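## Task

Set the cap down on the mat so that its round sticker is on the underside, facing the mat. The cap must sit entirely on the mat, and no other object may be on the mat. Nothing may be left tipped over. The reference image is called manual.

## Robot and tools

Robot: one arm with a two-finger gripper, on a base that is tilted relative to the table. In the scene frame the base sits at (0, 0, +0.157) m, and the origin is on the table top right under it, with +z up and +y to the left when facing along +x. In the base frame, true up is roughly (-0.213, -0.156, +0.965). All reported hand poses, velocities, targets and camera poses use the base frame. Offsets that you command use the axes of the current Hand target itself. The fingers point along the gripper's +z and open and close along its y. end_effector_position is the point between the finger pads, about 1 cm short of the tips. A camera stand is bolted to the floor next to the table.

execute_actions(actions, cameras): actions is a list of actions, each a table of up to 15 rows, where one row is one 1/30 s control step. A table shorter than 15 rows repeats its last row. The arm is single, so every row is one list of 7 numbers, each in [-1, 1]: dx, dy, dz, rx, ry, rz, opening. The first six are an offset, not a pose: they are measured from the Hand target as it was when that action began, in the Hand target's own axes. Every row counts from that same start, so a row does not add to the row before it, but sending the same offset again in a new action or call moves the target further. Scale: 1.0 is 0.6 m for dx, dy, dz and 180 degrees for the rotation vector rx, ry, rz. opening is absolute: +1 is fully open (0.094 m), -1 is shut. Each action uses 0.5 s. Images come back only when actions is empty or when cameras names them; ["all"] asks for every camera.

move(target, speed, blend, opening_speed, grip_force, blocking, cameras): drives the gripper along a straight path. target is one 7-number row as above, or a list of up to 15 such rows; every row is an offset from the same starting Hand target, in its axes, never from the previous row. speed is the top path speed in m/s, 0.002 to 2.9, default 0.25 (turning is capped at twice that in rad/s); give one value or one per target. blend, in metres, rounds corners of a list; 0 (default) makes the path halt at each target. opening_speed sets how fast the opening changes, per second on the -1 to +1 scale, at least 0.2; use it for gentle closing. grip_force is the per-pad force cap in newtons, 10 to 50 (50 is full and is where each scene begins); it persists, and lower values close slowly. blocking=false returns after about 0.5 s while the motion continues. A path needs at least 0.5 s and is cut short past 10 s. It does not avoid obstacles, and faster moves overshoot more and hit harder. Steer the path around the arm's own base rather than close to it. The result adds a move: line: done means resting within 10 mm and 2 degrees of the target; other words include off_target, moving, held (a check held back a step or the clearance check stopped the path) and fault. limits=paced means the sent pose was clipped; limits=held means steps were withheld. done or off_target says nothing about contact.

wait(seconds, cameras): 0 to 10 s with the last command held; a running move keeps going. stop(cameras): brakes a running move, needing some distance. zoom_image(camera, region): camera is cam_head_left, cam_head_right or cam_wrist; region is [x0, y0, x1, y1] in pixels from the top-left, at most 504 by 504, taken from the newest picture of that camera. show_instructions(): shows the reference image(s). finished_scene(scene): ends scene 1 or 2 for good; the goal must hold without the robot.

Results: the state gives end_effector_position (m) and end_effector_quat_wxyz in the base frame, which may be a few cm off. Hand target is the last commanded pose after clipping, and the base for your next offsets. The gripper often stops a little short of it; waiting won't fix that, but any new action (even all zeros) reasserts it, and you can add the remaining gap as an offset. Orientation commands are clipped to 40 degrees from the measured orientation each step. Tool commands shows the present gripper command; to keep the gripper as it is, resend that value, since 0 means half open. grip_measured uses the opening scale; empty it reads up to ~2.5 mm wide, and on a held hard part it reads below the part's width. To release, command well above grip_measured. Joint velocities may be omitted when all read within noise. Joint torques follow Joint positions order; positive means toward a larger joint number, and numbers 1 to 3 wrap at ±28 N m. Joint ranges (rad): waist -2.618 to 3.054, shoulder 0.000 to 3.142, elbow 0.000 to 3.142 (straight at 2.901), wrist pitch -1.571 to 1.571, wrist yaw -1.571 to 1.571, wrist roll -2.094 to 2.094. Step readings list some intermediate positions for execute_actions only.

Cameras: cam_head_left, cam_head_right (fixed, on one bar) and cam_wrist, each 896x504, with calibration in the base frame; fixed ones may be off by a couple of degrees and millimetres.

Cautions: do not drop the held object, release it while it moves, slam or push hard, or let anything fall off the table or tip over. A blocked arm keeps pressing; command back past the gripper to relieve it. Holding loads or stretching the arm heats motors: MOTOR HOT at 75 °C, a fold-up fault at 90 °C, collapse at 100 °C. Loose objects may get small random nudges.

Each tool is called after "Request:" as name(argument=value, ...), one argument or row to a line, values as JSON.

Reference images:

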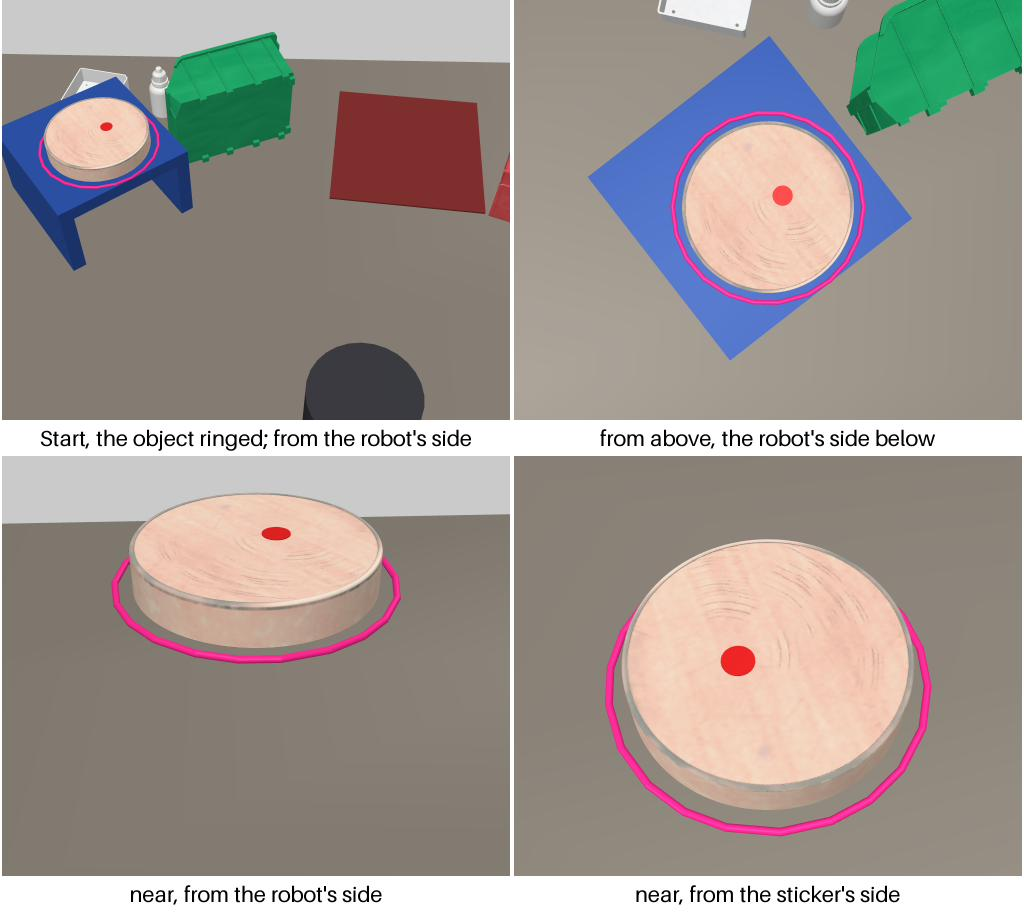

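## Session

Request:
execute_actions(
  actions=[],
)

Request:
zoom_image(
  camera="cam_wrist",
  region=[300, 0, 800, 400],
)

Scene clock: 0.00 s.
end_effector_position=(+0.1801, +0.2906, +0.1579) grip_measured=+1.000 end_effector_quat_wxyz=(-0.457, +0.745, -0.461, -0.151)
Joint positions: [0.773 1.105 0.634 -0.173 -0.468 -1.024 0.094]
Joint velocities: within noise
Joint torques (N m): no reading
Heat: 28 °C.
Hand target: +0.1779, +0.2906, +0.1590; -0.456, +0.746, -0.460, -0.156
Tool commands: gripper/opening=+1.0
camera_calibration:
cam_wrist: T_world_to_cam=[[0.819259, 0.151558, 0.553032, -0.279216], [0.318321, -0.922392, -0.218778, 0.251552], [0.476955, 0.355278, -0.803923, 0.064534], [0, 0, 0, 1]] pos_world=[0.117896, 0.25142, 0.26133]

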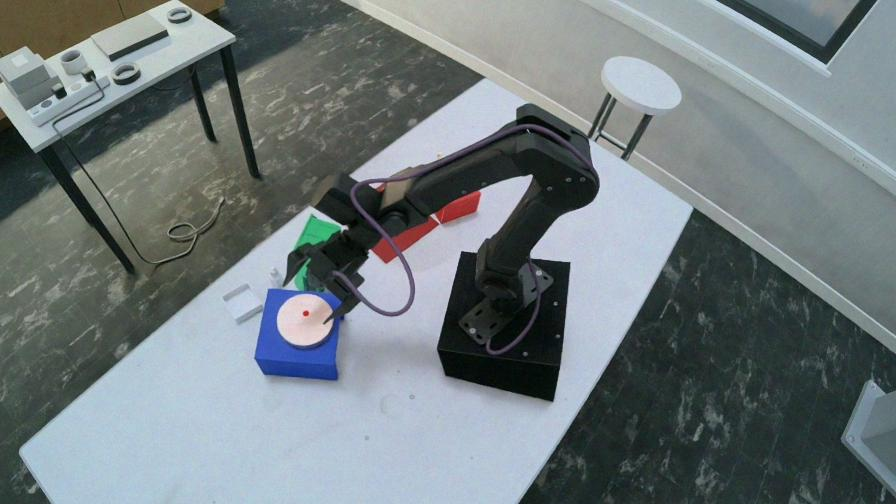

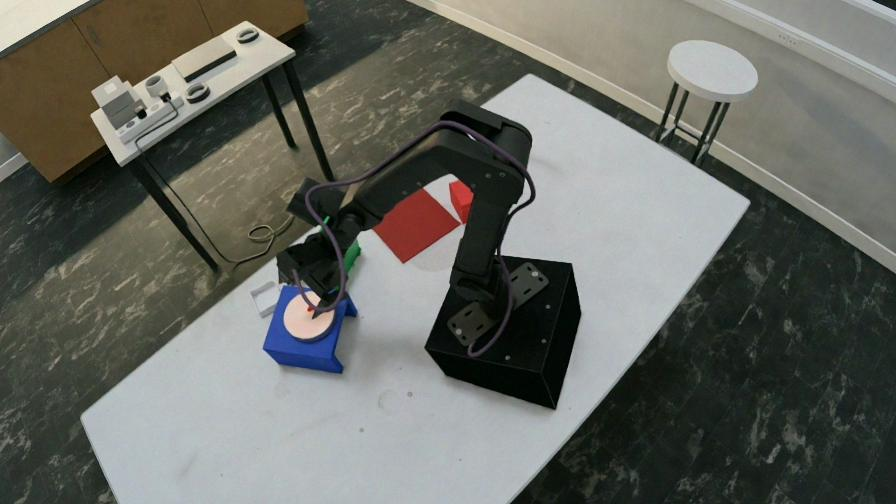

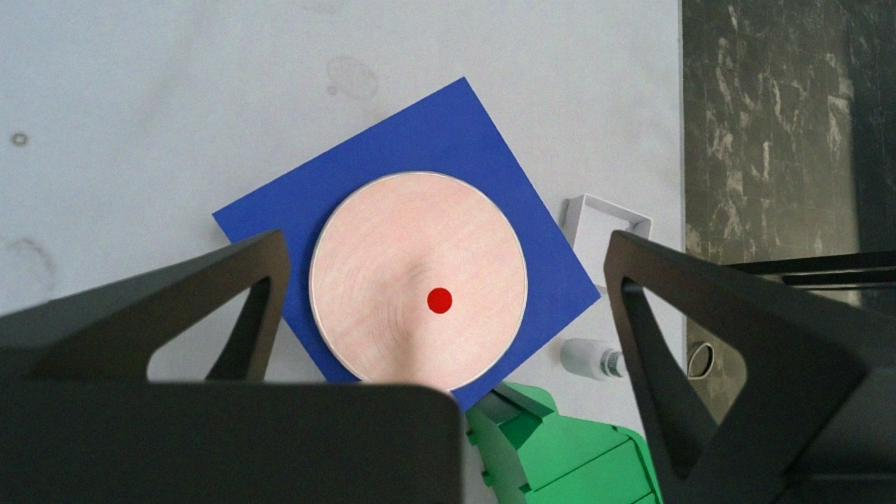

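Scaled by 1.008 from the camera's 896x504 image, which has a finer 1280x720 frame.

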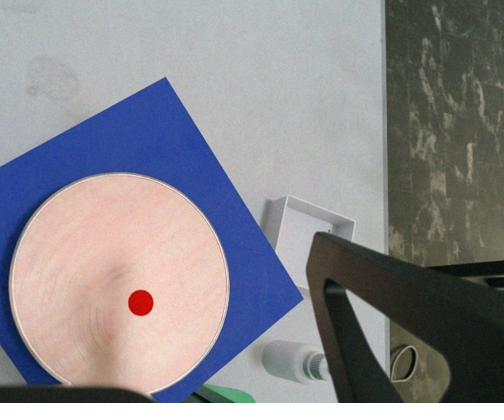

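Request:
zoom_image(
  camera="cam_head_left",
  region=[210, 180, 390, 390],
)

Request:
zoom_image(
  camera="cam_head_right",
  region=[240, 180, 400, 390],
)

Request:
zoom_image(
  camera="cam_head_right",
  region=[360, 130, 540, 280],
)

Scaled by 2.400 from the camera's 896x504 image, which has a finer 1280x720 frame.

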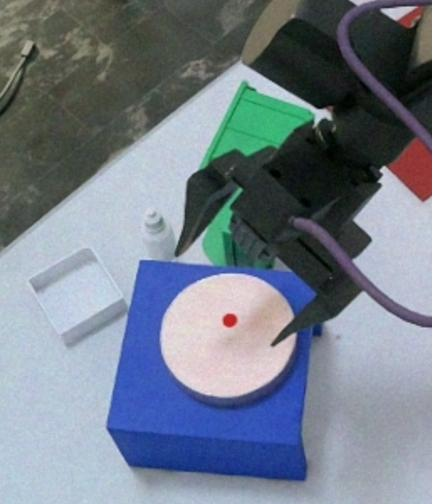

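Scaled by 2.400 from the camera's 896x504 image, which has a finer 1280x720 frame.

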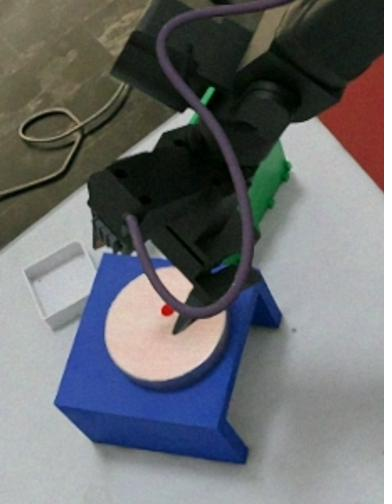

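Scaled by 2.800 from the camera's 896x504 image, which has a finer 1280x720 frame.

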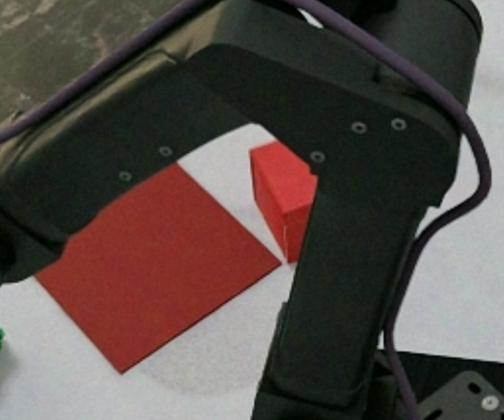

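Request:
move(
  target=[-0.1011, -0.0737, -0.1188, 0.1198, 0.0941, 0.2953, -0.5],
  speed=0.25,
  cameras=["all"],
)

Request:
zoom_image(
  camera="cam_wrist",
  region=[200, 0, 700, 400],
)

Request:
zoom_image(
  camera="cam_head_left",
  region=[210, 180, 390, 390],
)

Request:
zoom_image(
  camera="cam_head_right",
  region=[240, 180, 420, 390],
)

Scene clock: 121.67 s.
end_effector_position=(+0.1698, +0.2707, +0.2587) grip_measured=-0.499 end_effector_quat_wxyz=(+0.399, -0.383, +0.819, +0.155)
Joint positions: [1.158 1.057 1.101 -0.763 0.268 0.161 0.024]
Joint torques (N m): [1.05 -3.32 10.52 1.11 0.16 0.11]
Heat: 32 °C.
Hand target: +0.1692, +0.2721, +0.2605; +0.395, -0.383, +0.822, +0.149
Off the commanded pose: 0.002 m, 1 deg.
move: done
camera_calibration:
cam_wrist: T_world_to_cam=[[0.747226, -0.66144, 0.0644146, 0.0352768], [-0.626731, -0.733603, -0.262744, 0.379177], [0.221044, 0.155959, -0.962713, 0.296041], [0, 0, 0, 1]] pos_world=[0.145844, 0.255329, 0.382357]

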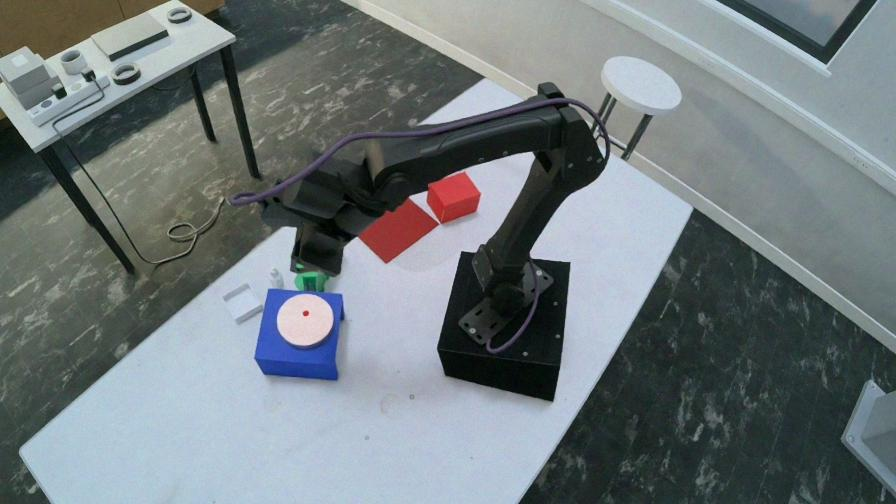

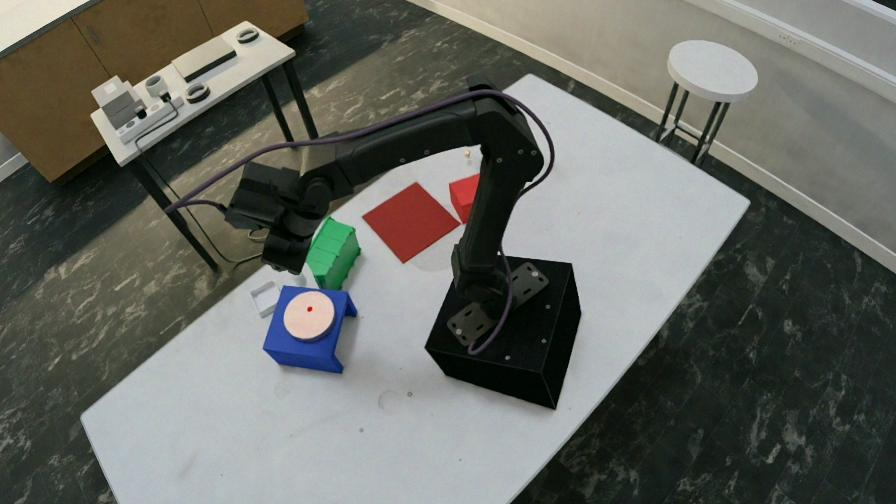

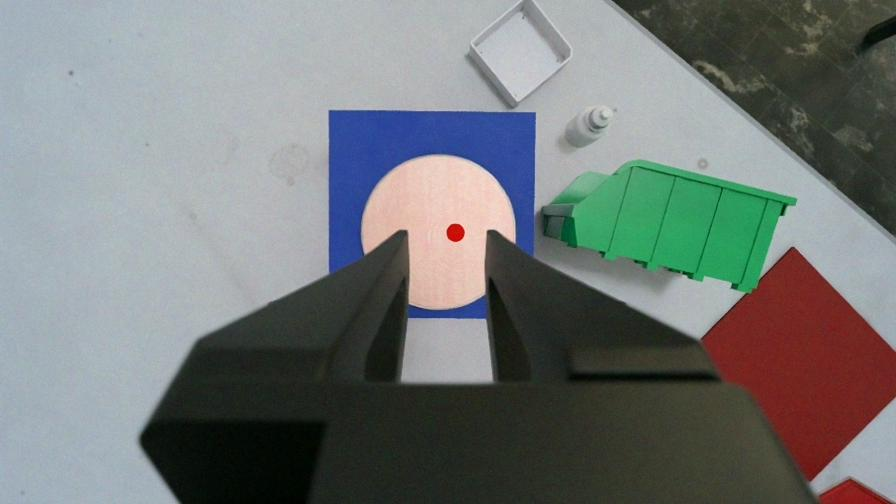

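Scaled by 1.008 from the camera's 896x504 image, which has a finer 1280x720 frame.

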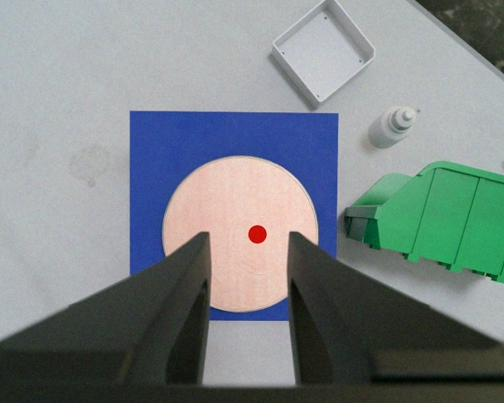

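Scaled by 2.400 from the camera's 896x504 image, which has a finer 1280x720 frame.

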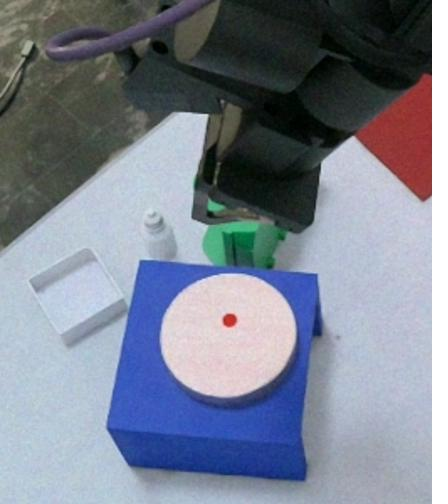

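Scaled by 2.400 from the camera's 896x504 image, which has a finer 1280x720 frame.

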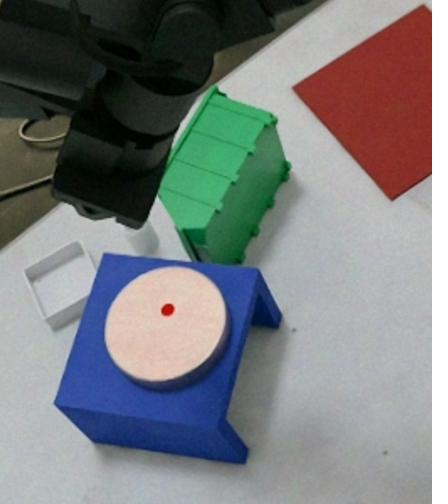

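Request:
zoom_image(
  camera="cam_head_left",
  region=[350, 370, 430, 450],
)

Request:
zoom_image(
  camera="cam_head_right",
  region=[345, 370, 425, 450],
)

Request:
zoom_image(
  camera="cam_head_left",
  region=[250, 270, 350, 390],
)

Request:
zoom_image(
  camera="cam_head_right",
  region=[260, 270, 360, 390],
)

Scaled by 6.300 from the camera's 896x504 image, which has a finer 1280x720 frame.

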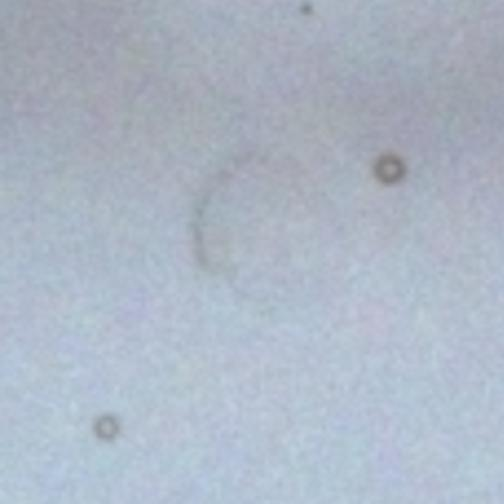

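Scaled by 6.300 from the camera's 896x504 image, which has a finer 1280x720 frame.

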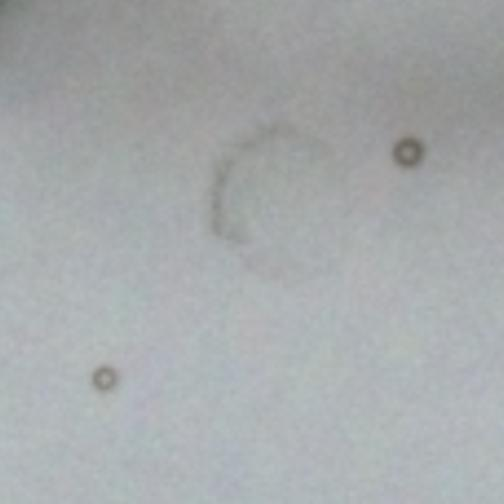

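Scaled by 4.200 from the camera's 896x504 image, which has a finer 1280x720 frame.

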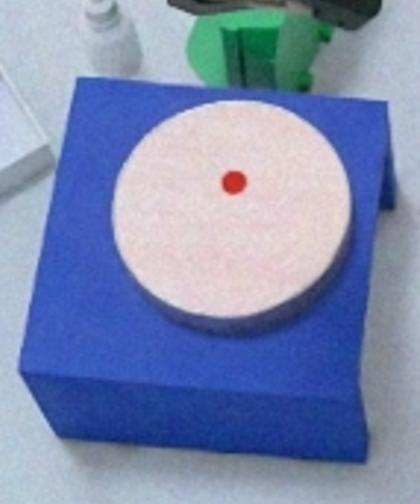

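Scaled by 4.200 from the camera's 896x504 image, which has a finer 1280x720 frame.

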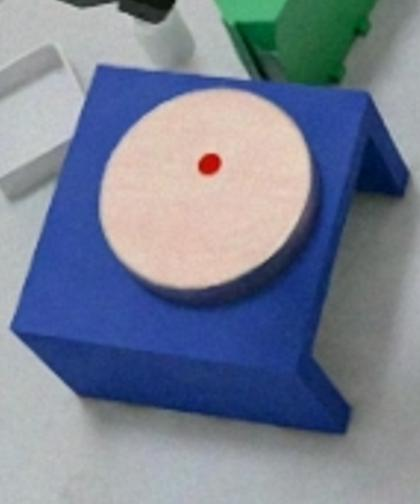

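Request:
zoom_image(
  camera="cam_wrist",
  region=[500, 80, 820, 320],
)

Request:
zoom_image(
  camera="cam_head_right",
  region=[280, 190, 380, 310],
)

Request:
zoom_image(
  camera="cam_wrist",
  region=[640, 220, 896, 504],
)

Scaled by 1.575 from the camera's 896x504 image, which has a finer 1280x720 frame.

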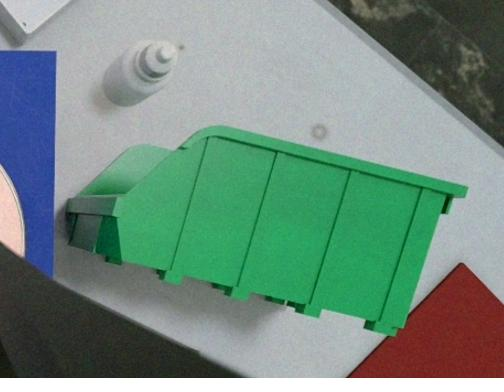

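Scaled by 4.200 from the camera's 896x504 image, which has a finer 1280x720 frame.

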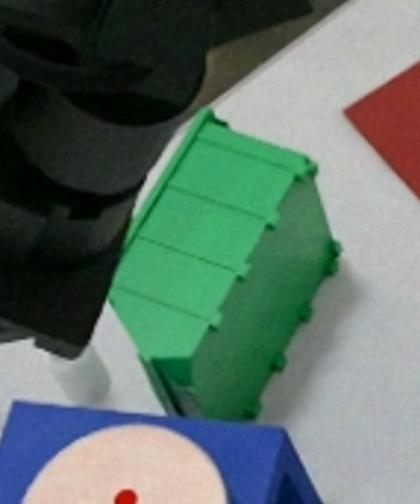

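Scaled by 1.775 from the camera's 896x504 image, which has a finer 1280x720 frame.

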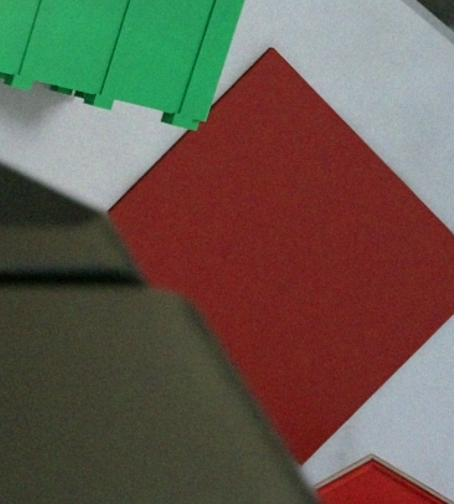

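Request:
move(
  target=[-0.0306, 0.0079, 0.2455, 0, 0.1944, 0, 0.064],
  speed=0.2,
  cameras=["all"],
)

Request:
zoom_image(
  camera="cam_head_right",
  region=[240, 180, 420, 390],
)

Scene clock: 220.00 s.
end_effector_position=(+0.2489, +0.3641, +0.1907) grip_measured=+0.063 end_effector_quat_wxyz=(+0.146, -0.407, +0.901, +0.035)
Joint positions: [1.011 1.996 2.042 -1.333 0.104 0.147 0.05]
Joint torques (N m): [0.12 -9.31 9.17 0 -0.1 -0.1]
Heat: 35 °C.
Hand target: +0.2517, +0.3653, +0.1795; +0.130, -0.410, +0.902, +0.027
Off the commanded pose: 0.012 m, 2 deg.
move: off_target
camera_calibration:
cam_wrist: T_world_to_cam=[[0.745923, -0.662358, 0.0698694, 0.0419377], [-0.646757, -0.695284, 0.313505, 0.360612], [-0.159074, -0.279039, -0.947013, 0.448646], [0, 0, 0, 1]] pos_world=[0.273314, 0.403695, 0.308889]

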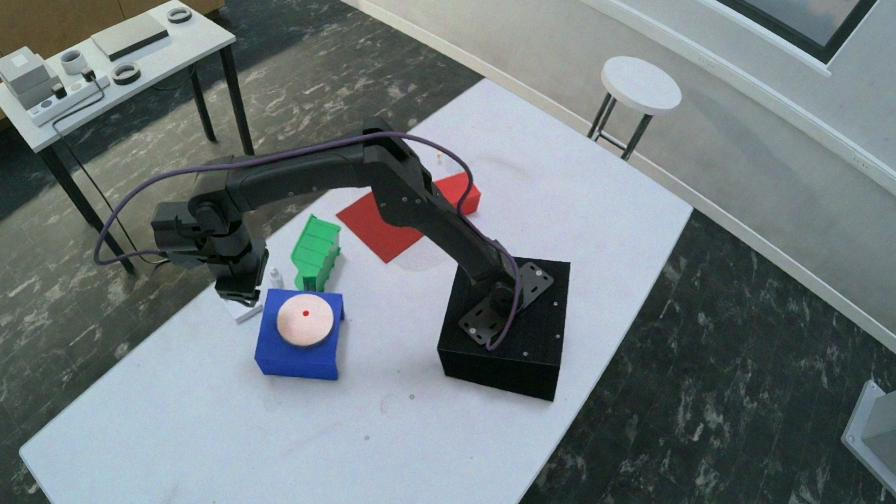

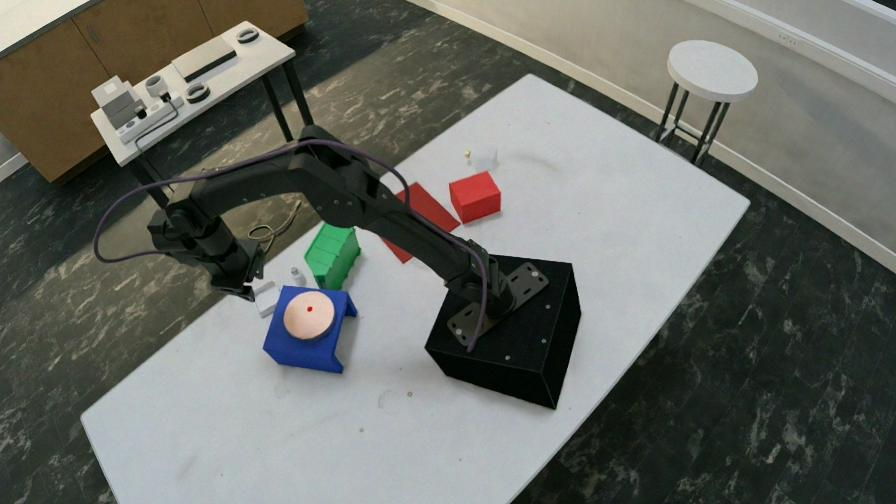

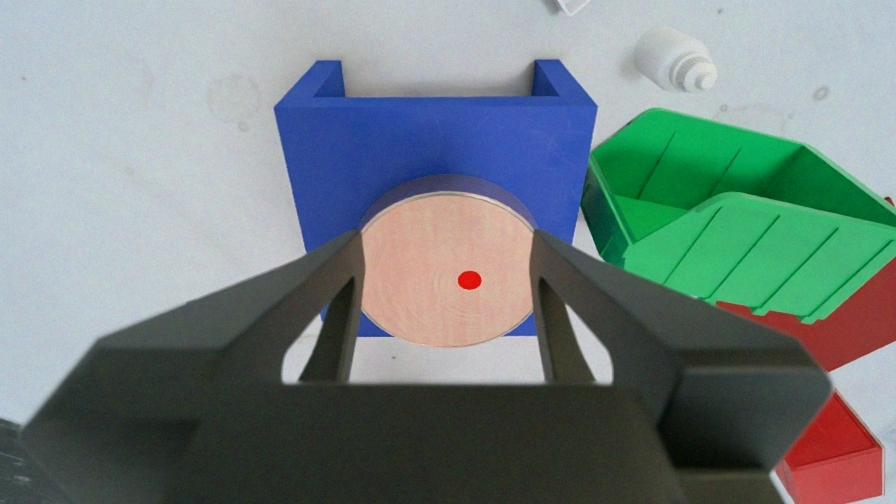

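Scaled by 2.400 from the camera's 896x504 image, which has a finer 1280x720 frame.

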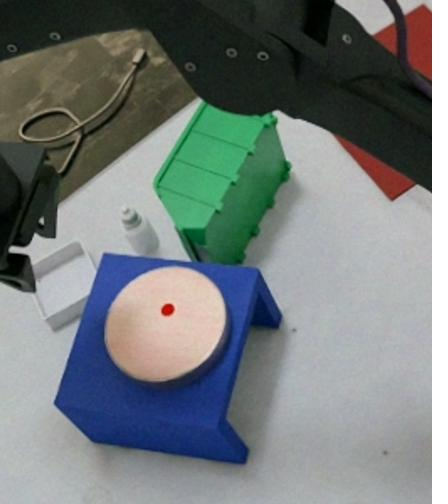

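Request:
move(
  target=[0, 0, 0.1417, 0, 0, 0, 0.064],
  speed=0.12,
  cameras=["cam_wrist", "cam_head_left", "cam_head_right"],
)

Request:
zoom_image(
  camera="cam_head_left",
  region=[220, 240, 360, 390],
)

Request:
zoom_image(
  camera="cam_head_right",
  region=[230, 240, 370, 390],
)

Scene clock: 231.03 s.
end_effector_position=(+0.2665, +0.3776, +0.1145) grip_measured=+0.063 end_effector_quat_wxyz=(+0.143, -0.408, +0.901, +0.032)
Joint positions: [0.993 2.05 1.817 -1.061 0.099 0.129 0.05]
Joint torques (N m): [0.14 -9.74 6.64 0.3 -0.09 -0.1]
Heat: 33 °C.
Hand target: +0.2697, +0.3785, +0.0974; +0.130, -0.410, +0.902, +0.027
Off the commanded pose: 0.017 m, 2 deg.
move: off_target
camera_calibration:
cam_wrist: T_world_to_cam=[[0.746351, -0.661651, 0.0719553, 0.0424242], [-0.645189, -0.692736, 0.322254, 0.402972], [-0.163374, -0.28694, -0.943915, 0.386772], [0, 0, 0, 1]] pos_world=[0.291518, 0.418203, 0.232167]

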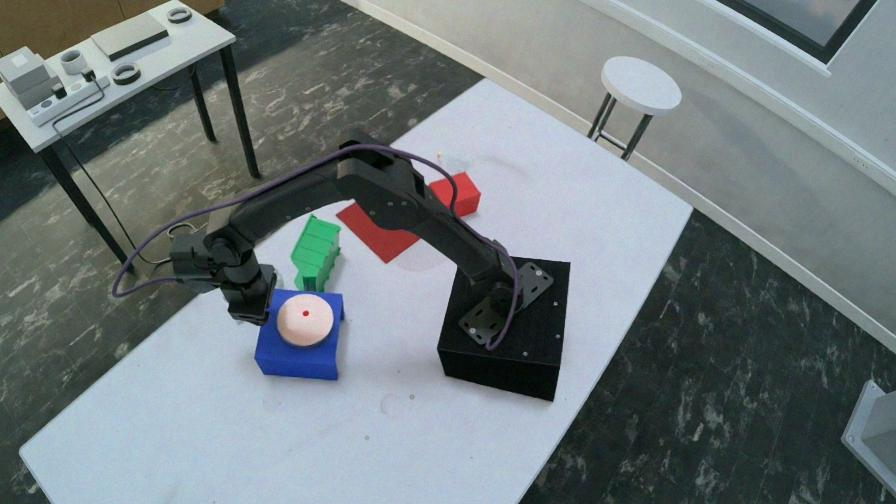

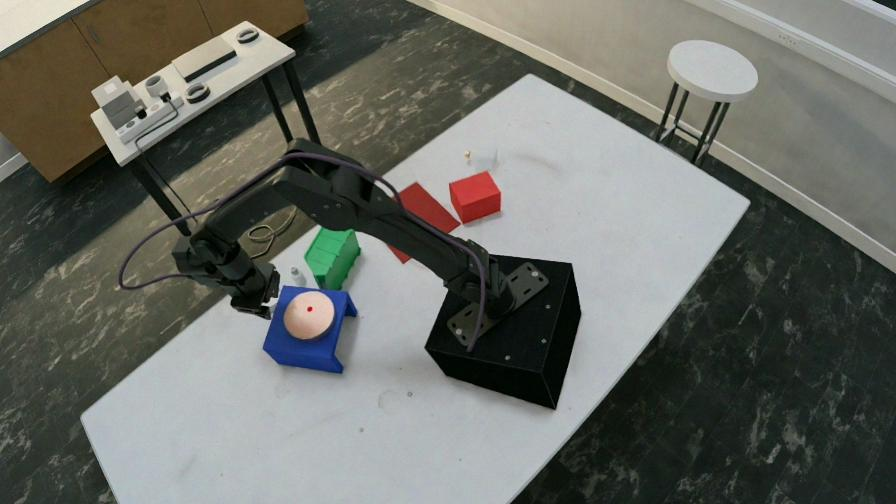

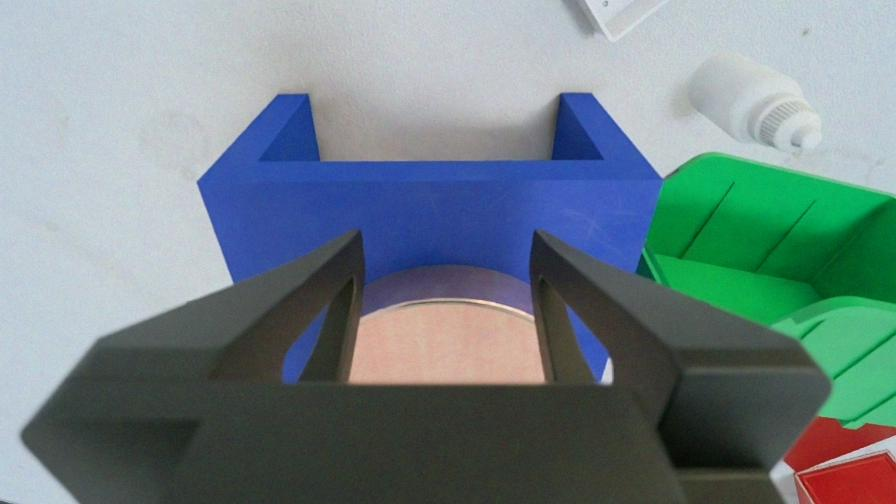

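Scaled by 3.360 from the camera's 896x504 image, which has a finer 1280x720 frame.

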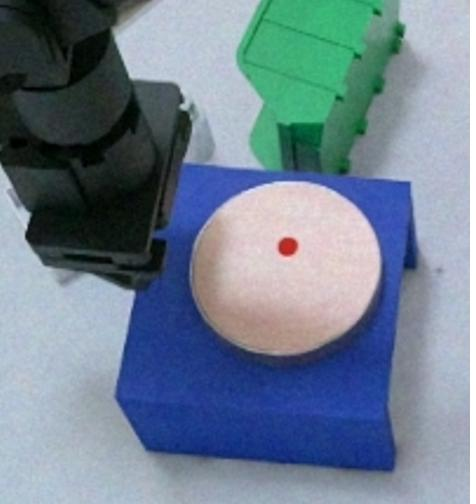

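Scaled by 3.360 from the camera's 896x504 image, which has a finer 1280x720 frame.

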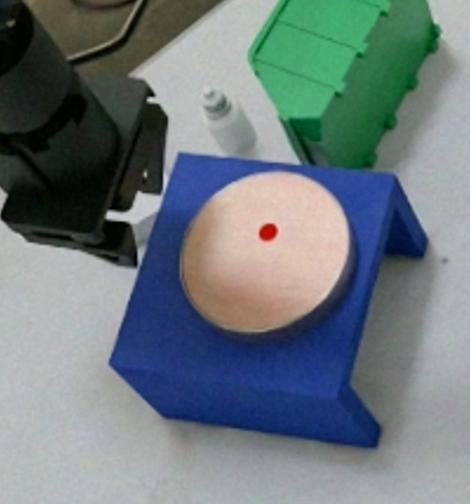

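Request:
move(
  target=[0, 0, 0.0333, 0, 0, 0, 0.064],
  speed=0.06,
  cameras=["cam_wrist"],
)

Request:
zoom_image(
  camera="cam_wrist",
  region=[250, 150, 650, 400],
)

Scene clock: 237.70 s.
end_effector_position=(+0.2716, +0.3823, +0.0986) grip_measured=+0.063 end_effector_quat_wxyz=(+0.146, -0.407, +0.901, +0.034)
Joint positions: [0.988 2.071 1.783 -0.998 0.098 0.125 0.05]
Joint torques (N m): [0.35 -9.54 6.12 0.35 -0.11 -0.13]
Heat: 33 °C.
Hand target: +0.2738, +0.3816, +0.0782; +0.130, -0.410, +0.902, +0.027
Off the commanded pose: 0.021 m, 2 deg.
move: off_target
camera_calibration:
cam_wrist: T_world_to_cam=[[0.746207, -0.661973, 0.0704708, 0.0431931], [-0.646335, -0.695059, 0.314872, 0.416408], [-0.159455, -0.280507, -0.946515, 0.37067], [0, 0, 0, 1]] pos_world=[0.296013, 0.421996, 0.216686]
Images, in order (width x height): cam_wrist 896x504.

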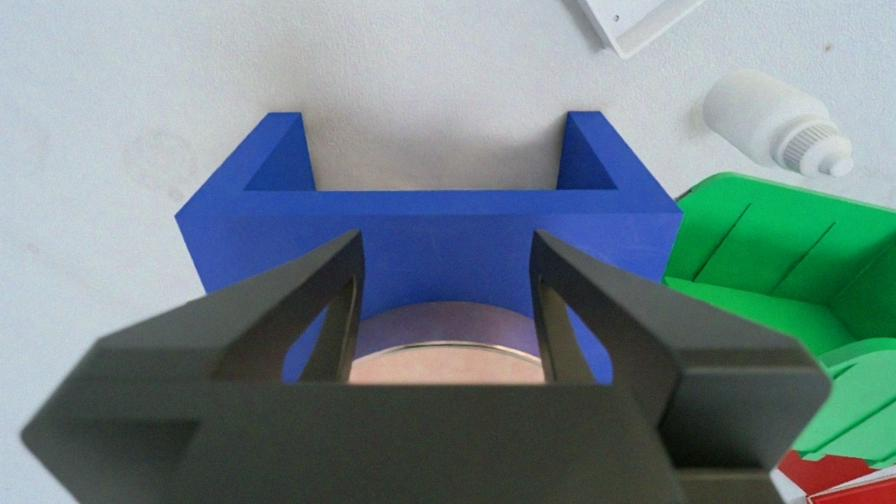

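Scaled by 1.260 from the camera's 896x504 image, which has a finer 1280x720 frame.

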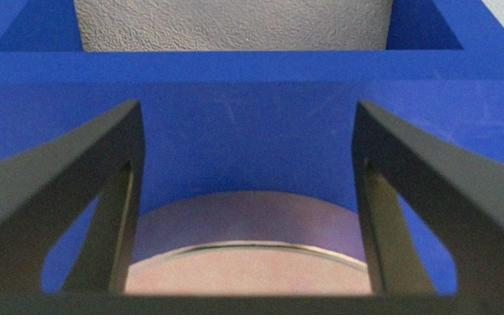

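Request:
move(
  target=[0.1167, 0, -0.0067, 0, 0, 0, 0.064],
  speed=0.06,
  cameras=["cam_wrist", "cam_head_left", "cam_head_right"],
)

Request:
zoom_image(
  camera="cam_head_left",
  region=[220, 240, 360, 390],
)

Request:
zoom_image(
  camera="cam_head_right",
  region=[230, 240, 370, 390],
)

Scene clock: 246.70 s.
end_effector_position=(+0.2425, +0.3422, +0.0721) grip_measured=+0.063 end_effector_quat_wxyz=(+0.153, -0.406, +0.900, +0.041)
Joint positions: [0.993 1.877 1.397 -0.787 0.096 0.131 0.05]
Joint torques (N m): [1.48 -12.11 3.99 -0.16 -0.01 0.06]
Heat: 32 °C.
Hand target: +0.2289, +0.3297, +0.0640; +0.130, -0.410, +0.902, +0.027
Off the commanded pose: 0.020 m, 3 deg.
move: off_target
camera_calibration:
cam_wrist: T_world_to_cam=[[0.745006, -0.663973, 0.0640787, 0.0416693], [-0.649379, -0.699937, 0.297315, 0.381829], [-0.152558, -0.263112, -0.952627, 0.322503], [0, 0, 0, 1]] pos_world=[0.266108, 0.379778, 0.191032]

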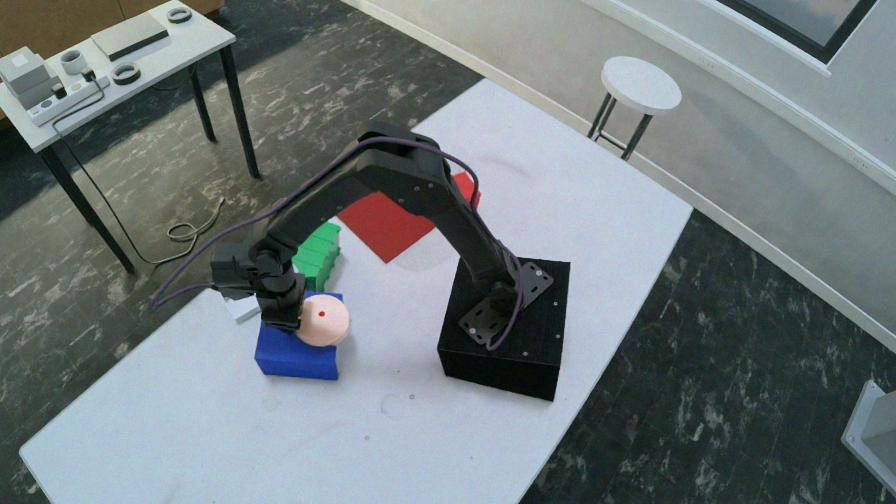

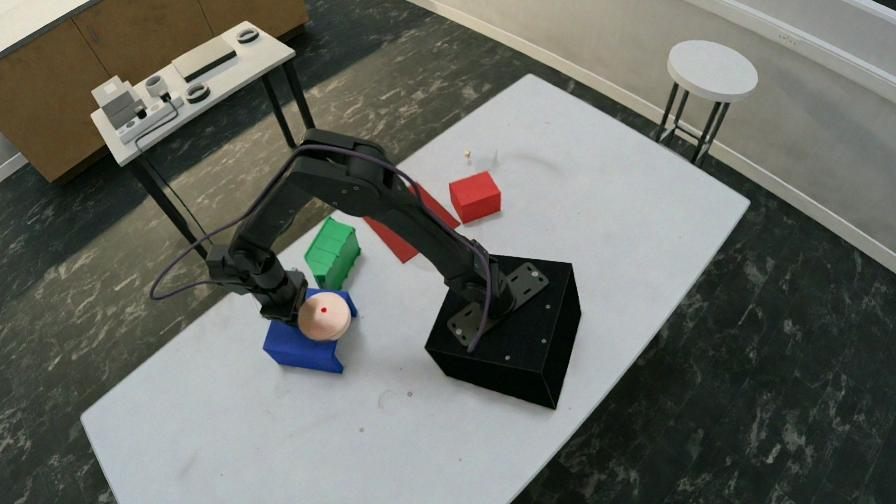

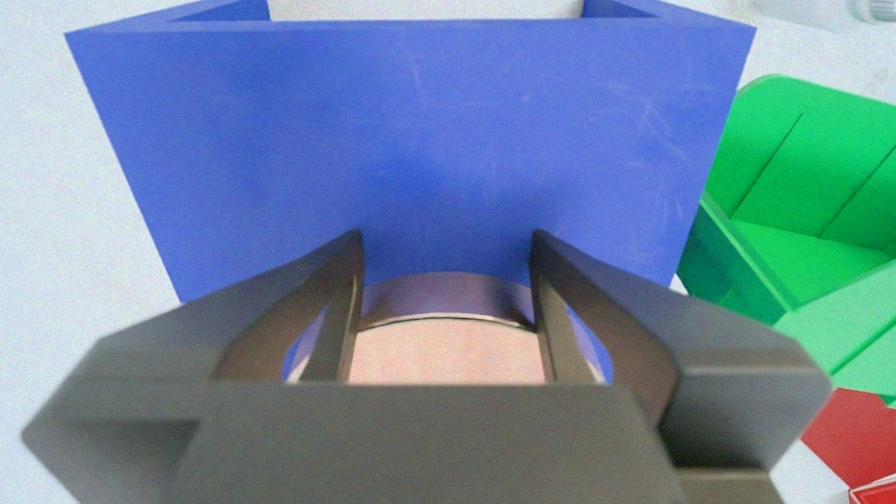

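Scaled by 3.360 from the camera's 896x504 image, which has a finer 1280x720 frame.

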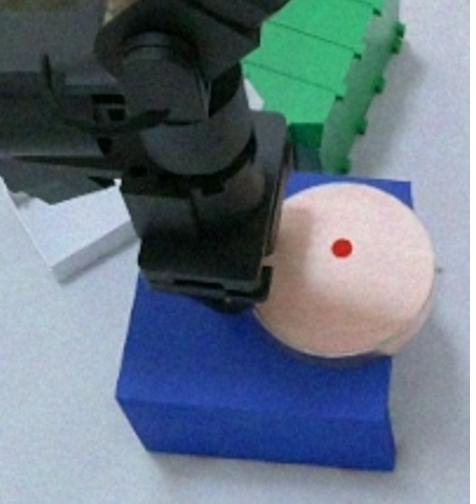

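Scaled by 3.360 from the camera's 896x504 image, which has a finer 1280x720 frame.

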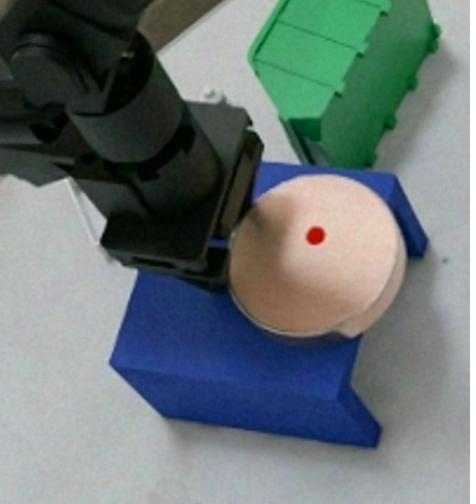

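Request:
move(
  target=[0, 0, -0.0133, 0, 0, 0, 0.064],
  speed=0.05,
  cameras=["cam_wrist"],
)

Scene clock: 254.17 s.
end_effector_position=(+0.2423, +0.3420, +0.0726) grip_measured=+0.063 end_effector_quat_wxyz=(+0.153, -0.405, +0.900, +0.041)
Joint positions: [0.993 1.875 1.397 -0.789 0.096 0.133 0.05]
Joint torques (N m): [1.57 -13.22 5.11 -0.48 -0.01 0.03]
Heat: 32 °C.
Hand target: +0.2273, +0.3285, +0.0719; +0.130, -0.410, +0.902, +0.027
Off the commanded pose: 0.020 m, 3 deg.
move: off_target
camera_calibration:
cam_wrist: T_world_to_cam=[[0.744033, -0.66511, 0.063585, 0.0422933], [-0.650329, -0.699081, 0.29725, 0.381347], [-0.153253, -0.262515, -0.95268, 0.322855], [0, 0, 0, 1]] pos_world=[0.266012, 0.379477, 0.191533]
Images, in order (width x height): cam_wrist 896x504.

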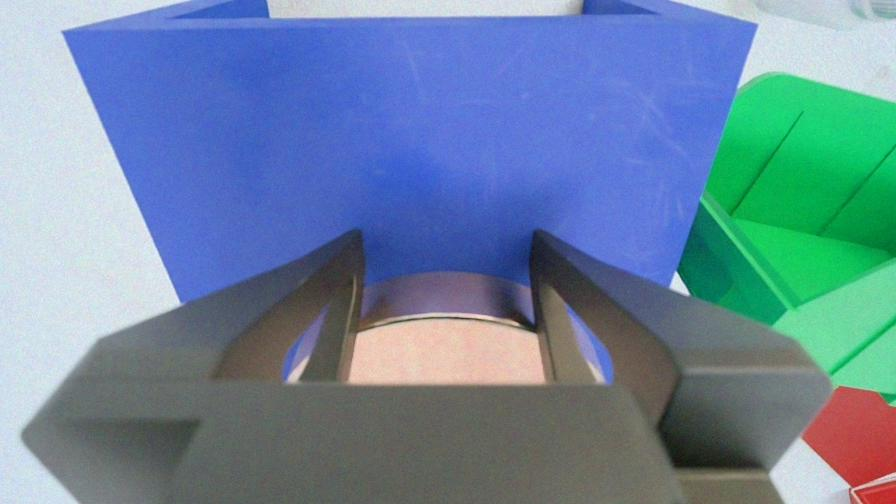

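Request:
move(
  target=[0.0167, 0, -0.0167, 0, 0, 0, 0.064],
  speed=0.05,
  cameras=["cam_wrist"],
)

Scene clock: 257.30 s.
end_effector_position=(+0.2280, +0.3263, +0.0709) grip_measured=+0.063 end_effector_quat_wxyz=(+0.133, -0.409, +0.903, +0.029)
Joint positions: [1.002 1.838 1.355 -0.831 0.096 0.139 0.05]
Joint torques (N m): [1.44 -14.13 5.39 -0.26 0.02 0.05]
Heat: 33 °C.
Hand target: +0.2188, +0.3196, +0.0789; +0.130, -0.410, +0.902, +0.027
Off the commanded pose: 0.014 m, 0 deg.
move: off_target
camera_calibration:
cam_wrist: T_world_to_cam=[[0.747502, -0.660676, 0.0689049, 0.0399958], [-0.639998, -0.688536, 0.341059, 0.352633], [-0.177886, -0.299041, -0.937513, 0.33136], [0, 0, 0, 1]] pos_world=[0.254732, 0.368315, 0.18763]
Images, in order (width x height): cam_wrist 896x504.

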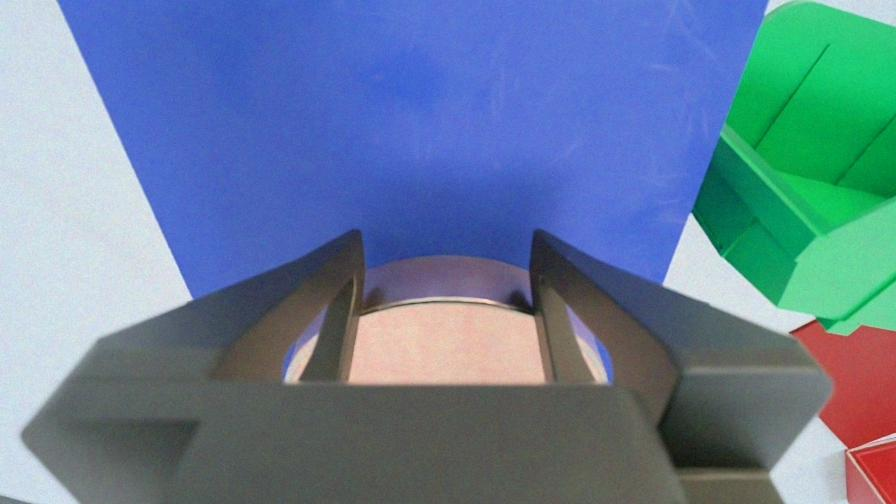

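Request:
move(
  target=[0.01, 0, 0, 0, 0, 0, 0.064],
  speed=0.03,
  cameras=["cam_wrist"],
)

Scene clock: 263.30 s.
end_effector_position=(+0.2228, +0.3199, +0.0692) grip_measured=+0.063 end_effector_quat_wxyz=(+0.129, -0.409, +0.903, +0.027)
Joint positions: [1.004 1.818 1.325 -0.831 0.096 0.142 0.05]
Joint torques (N m): [1.37 -13.76 5.16 -0.15 0.02 0.07]
Heat: 34 °C.
Hand target: +0.2150, +0.3152, +0.0774; +0.130, -0.410, +0.902, +0.027
Off the commanded pose: 0.012 m, 0 deg.
move: off_target
camera_calibration:
cam_wrist: T_world_to_cam=[[0.747494, -0.660604, 0.0696821, 0.0397028], [-0.638418, -0.685462, 0.350093, 0.343512], [-0.183508, -0.306179, -0.93412, 0.330297], [0, 0, 0, 1]] pos_world=[0.250239, 0.362822, 0.185509]
Images, in order (width x height): cam_wrist 896x504.

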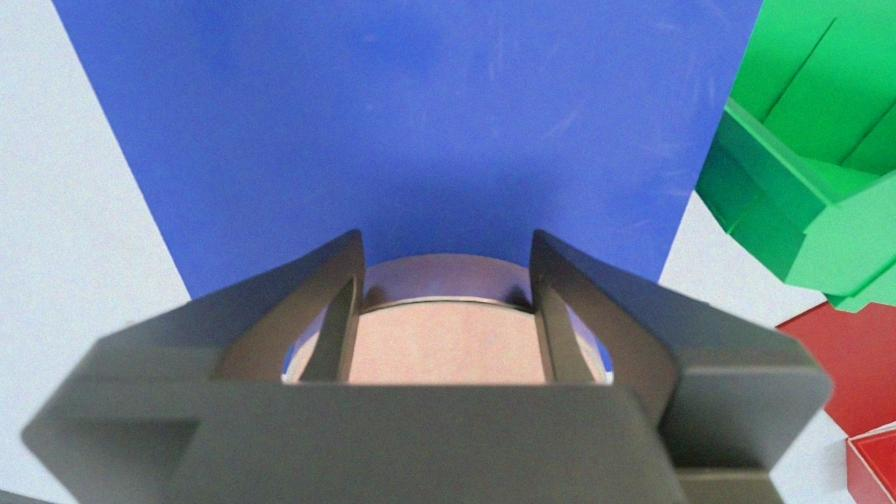

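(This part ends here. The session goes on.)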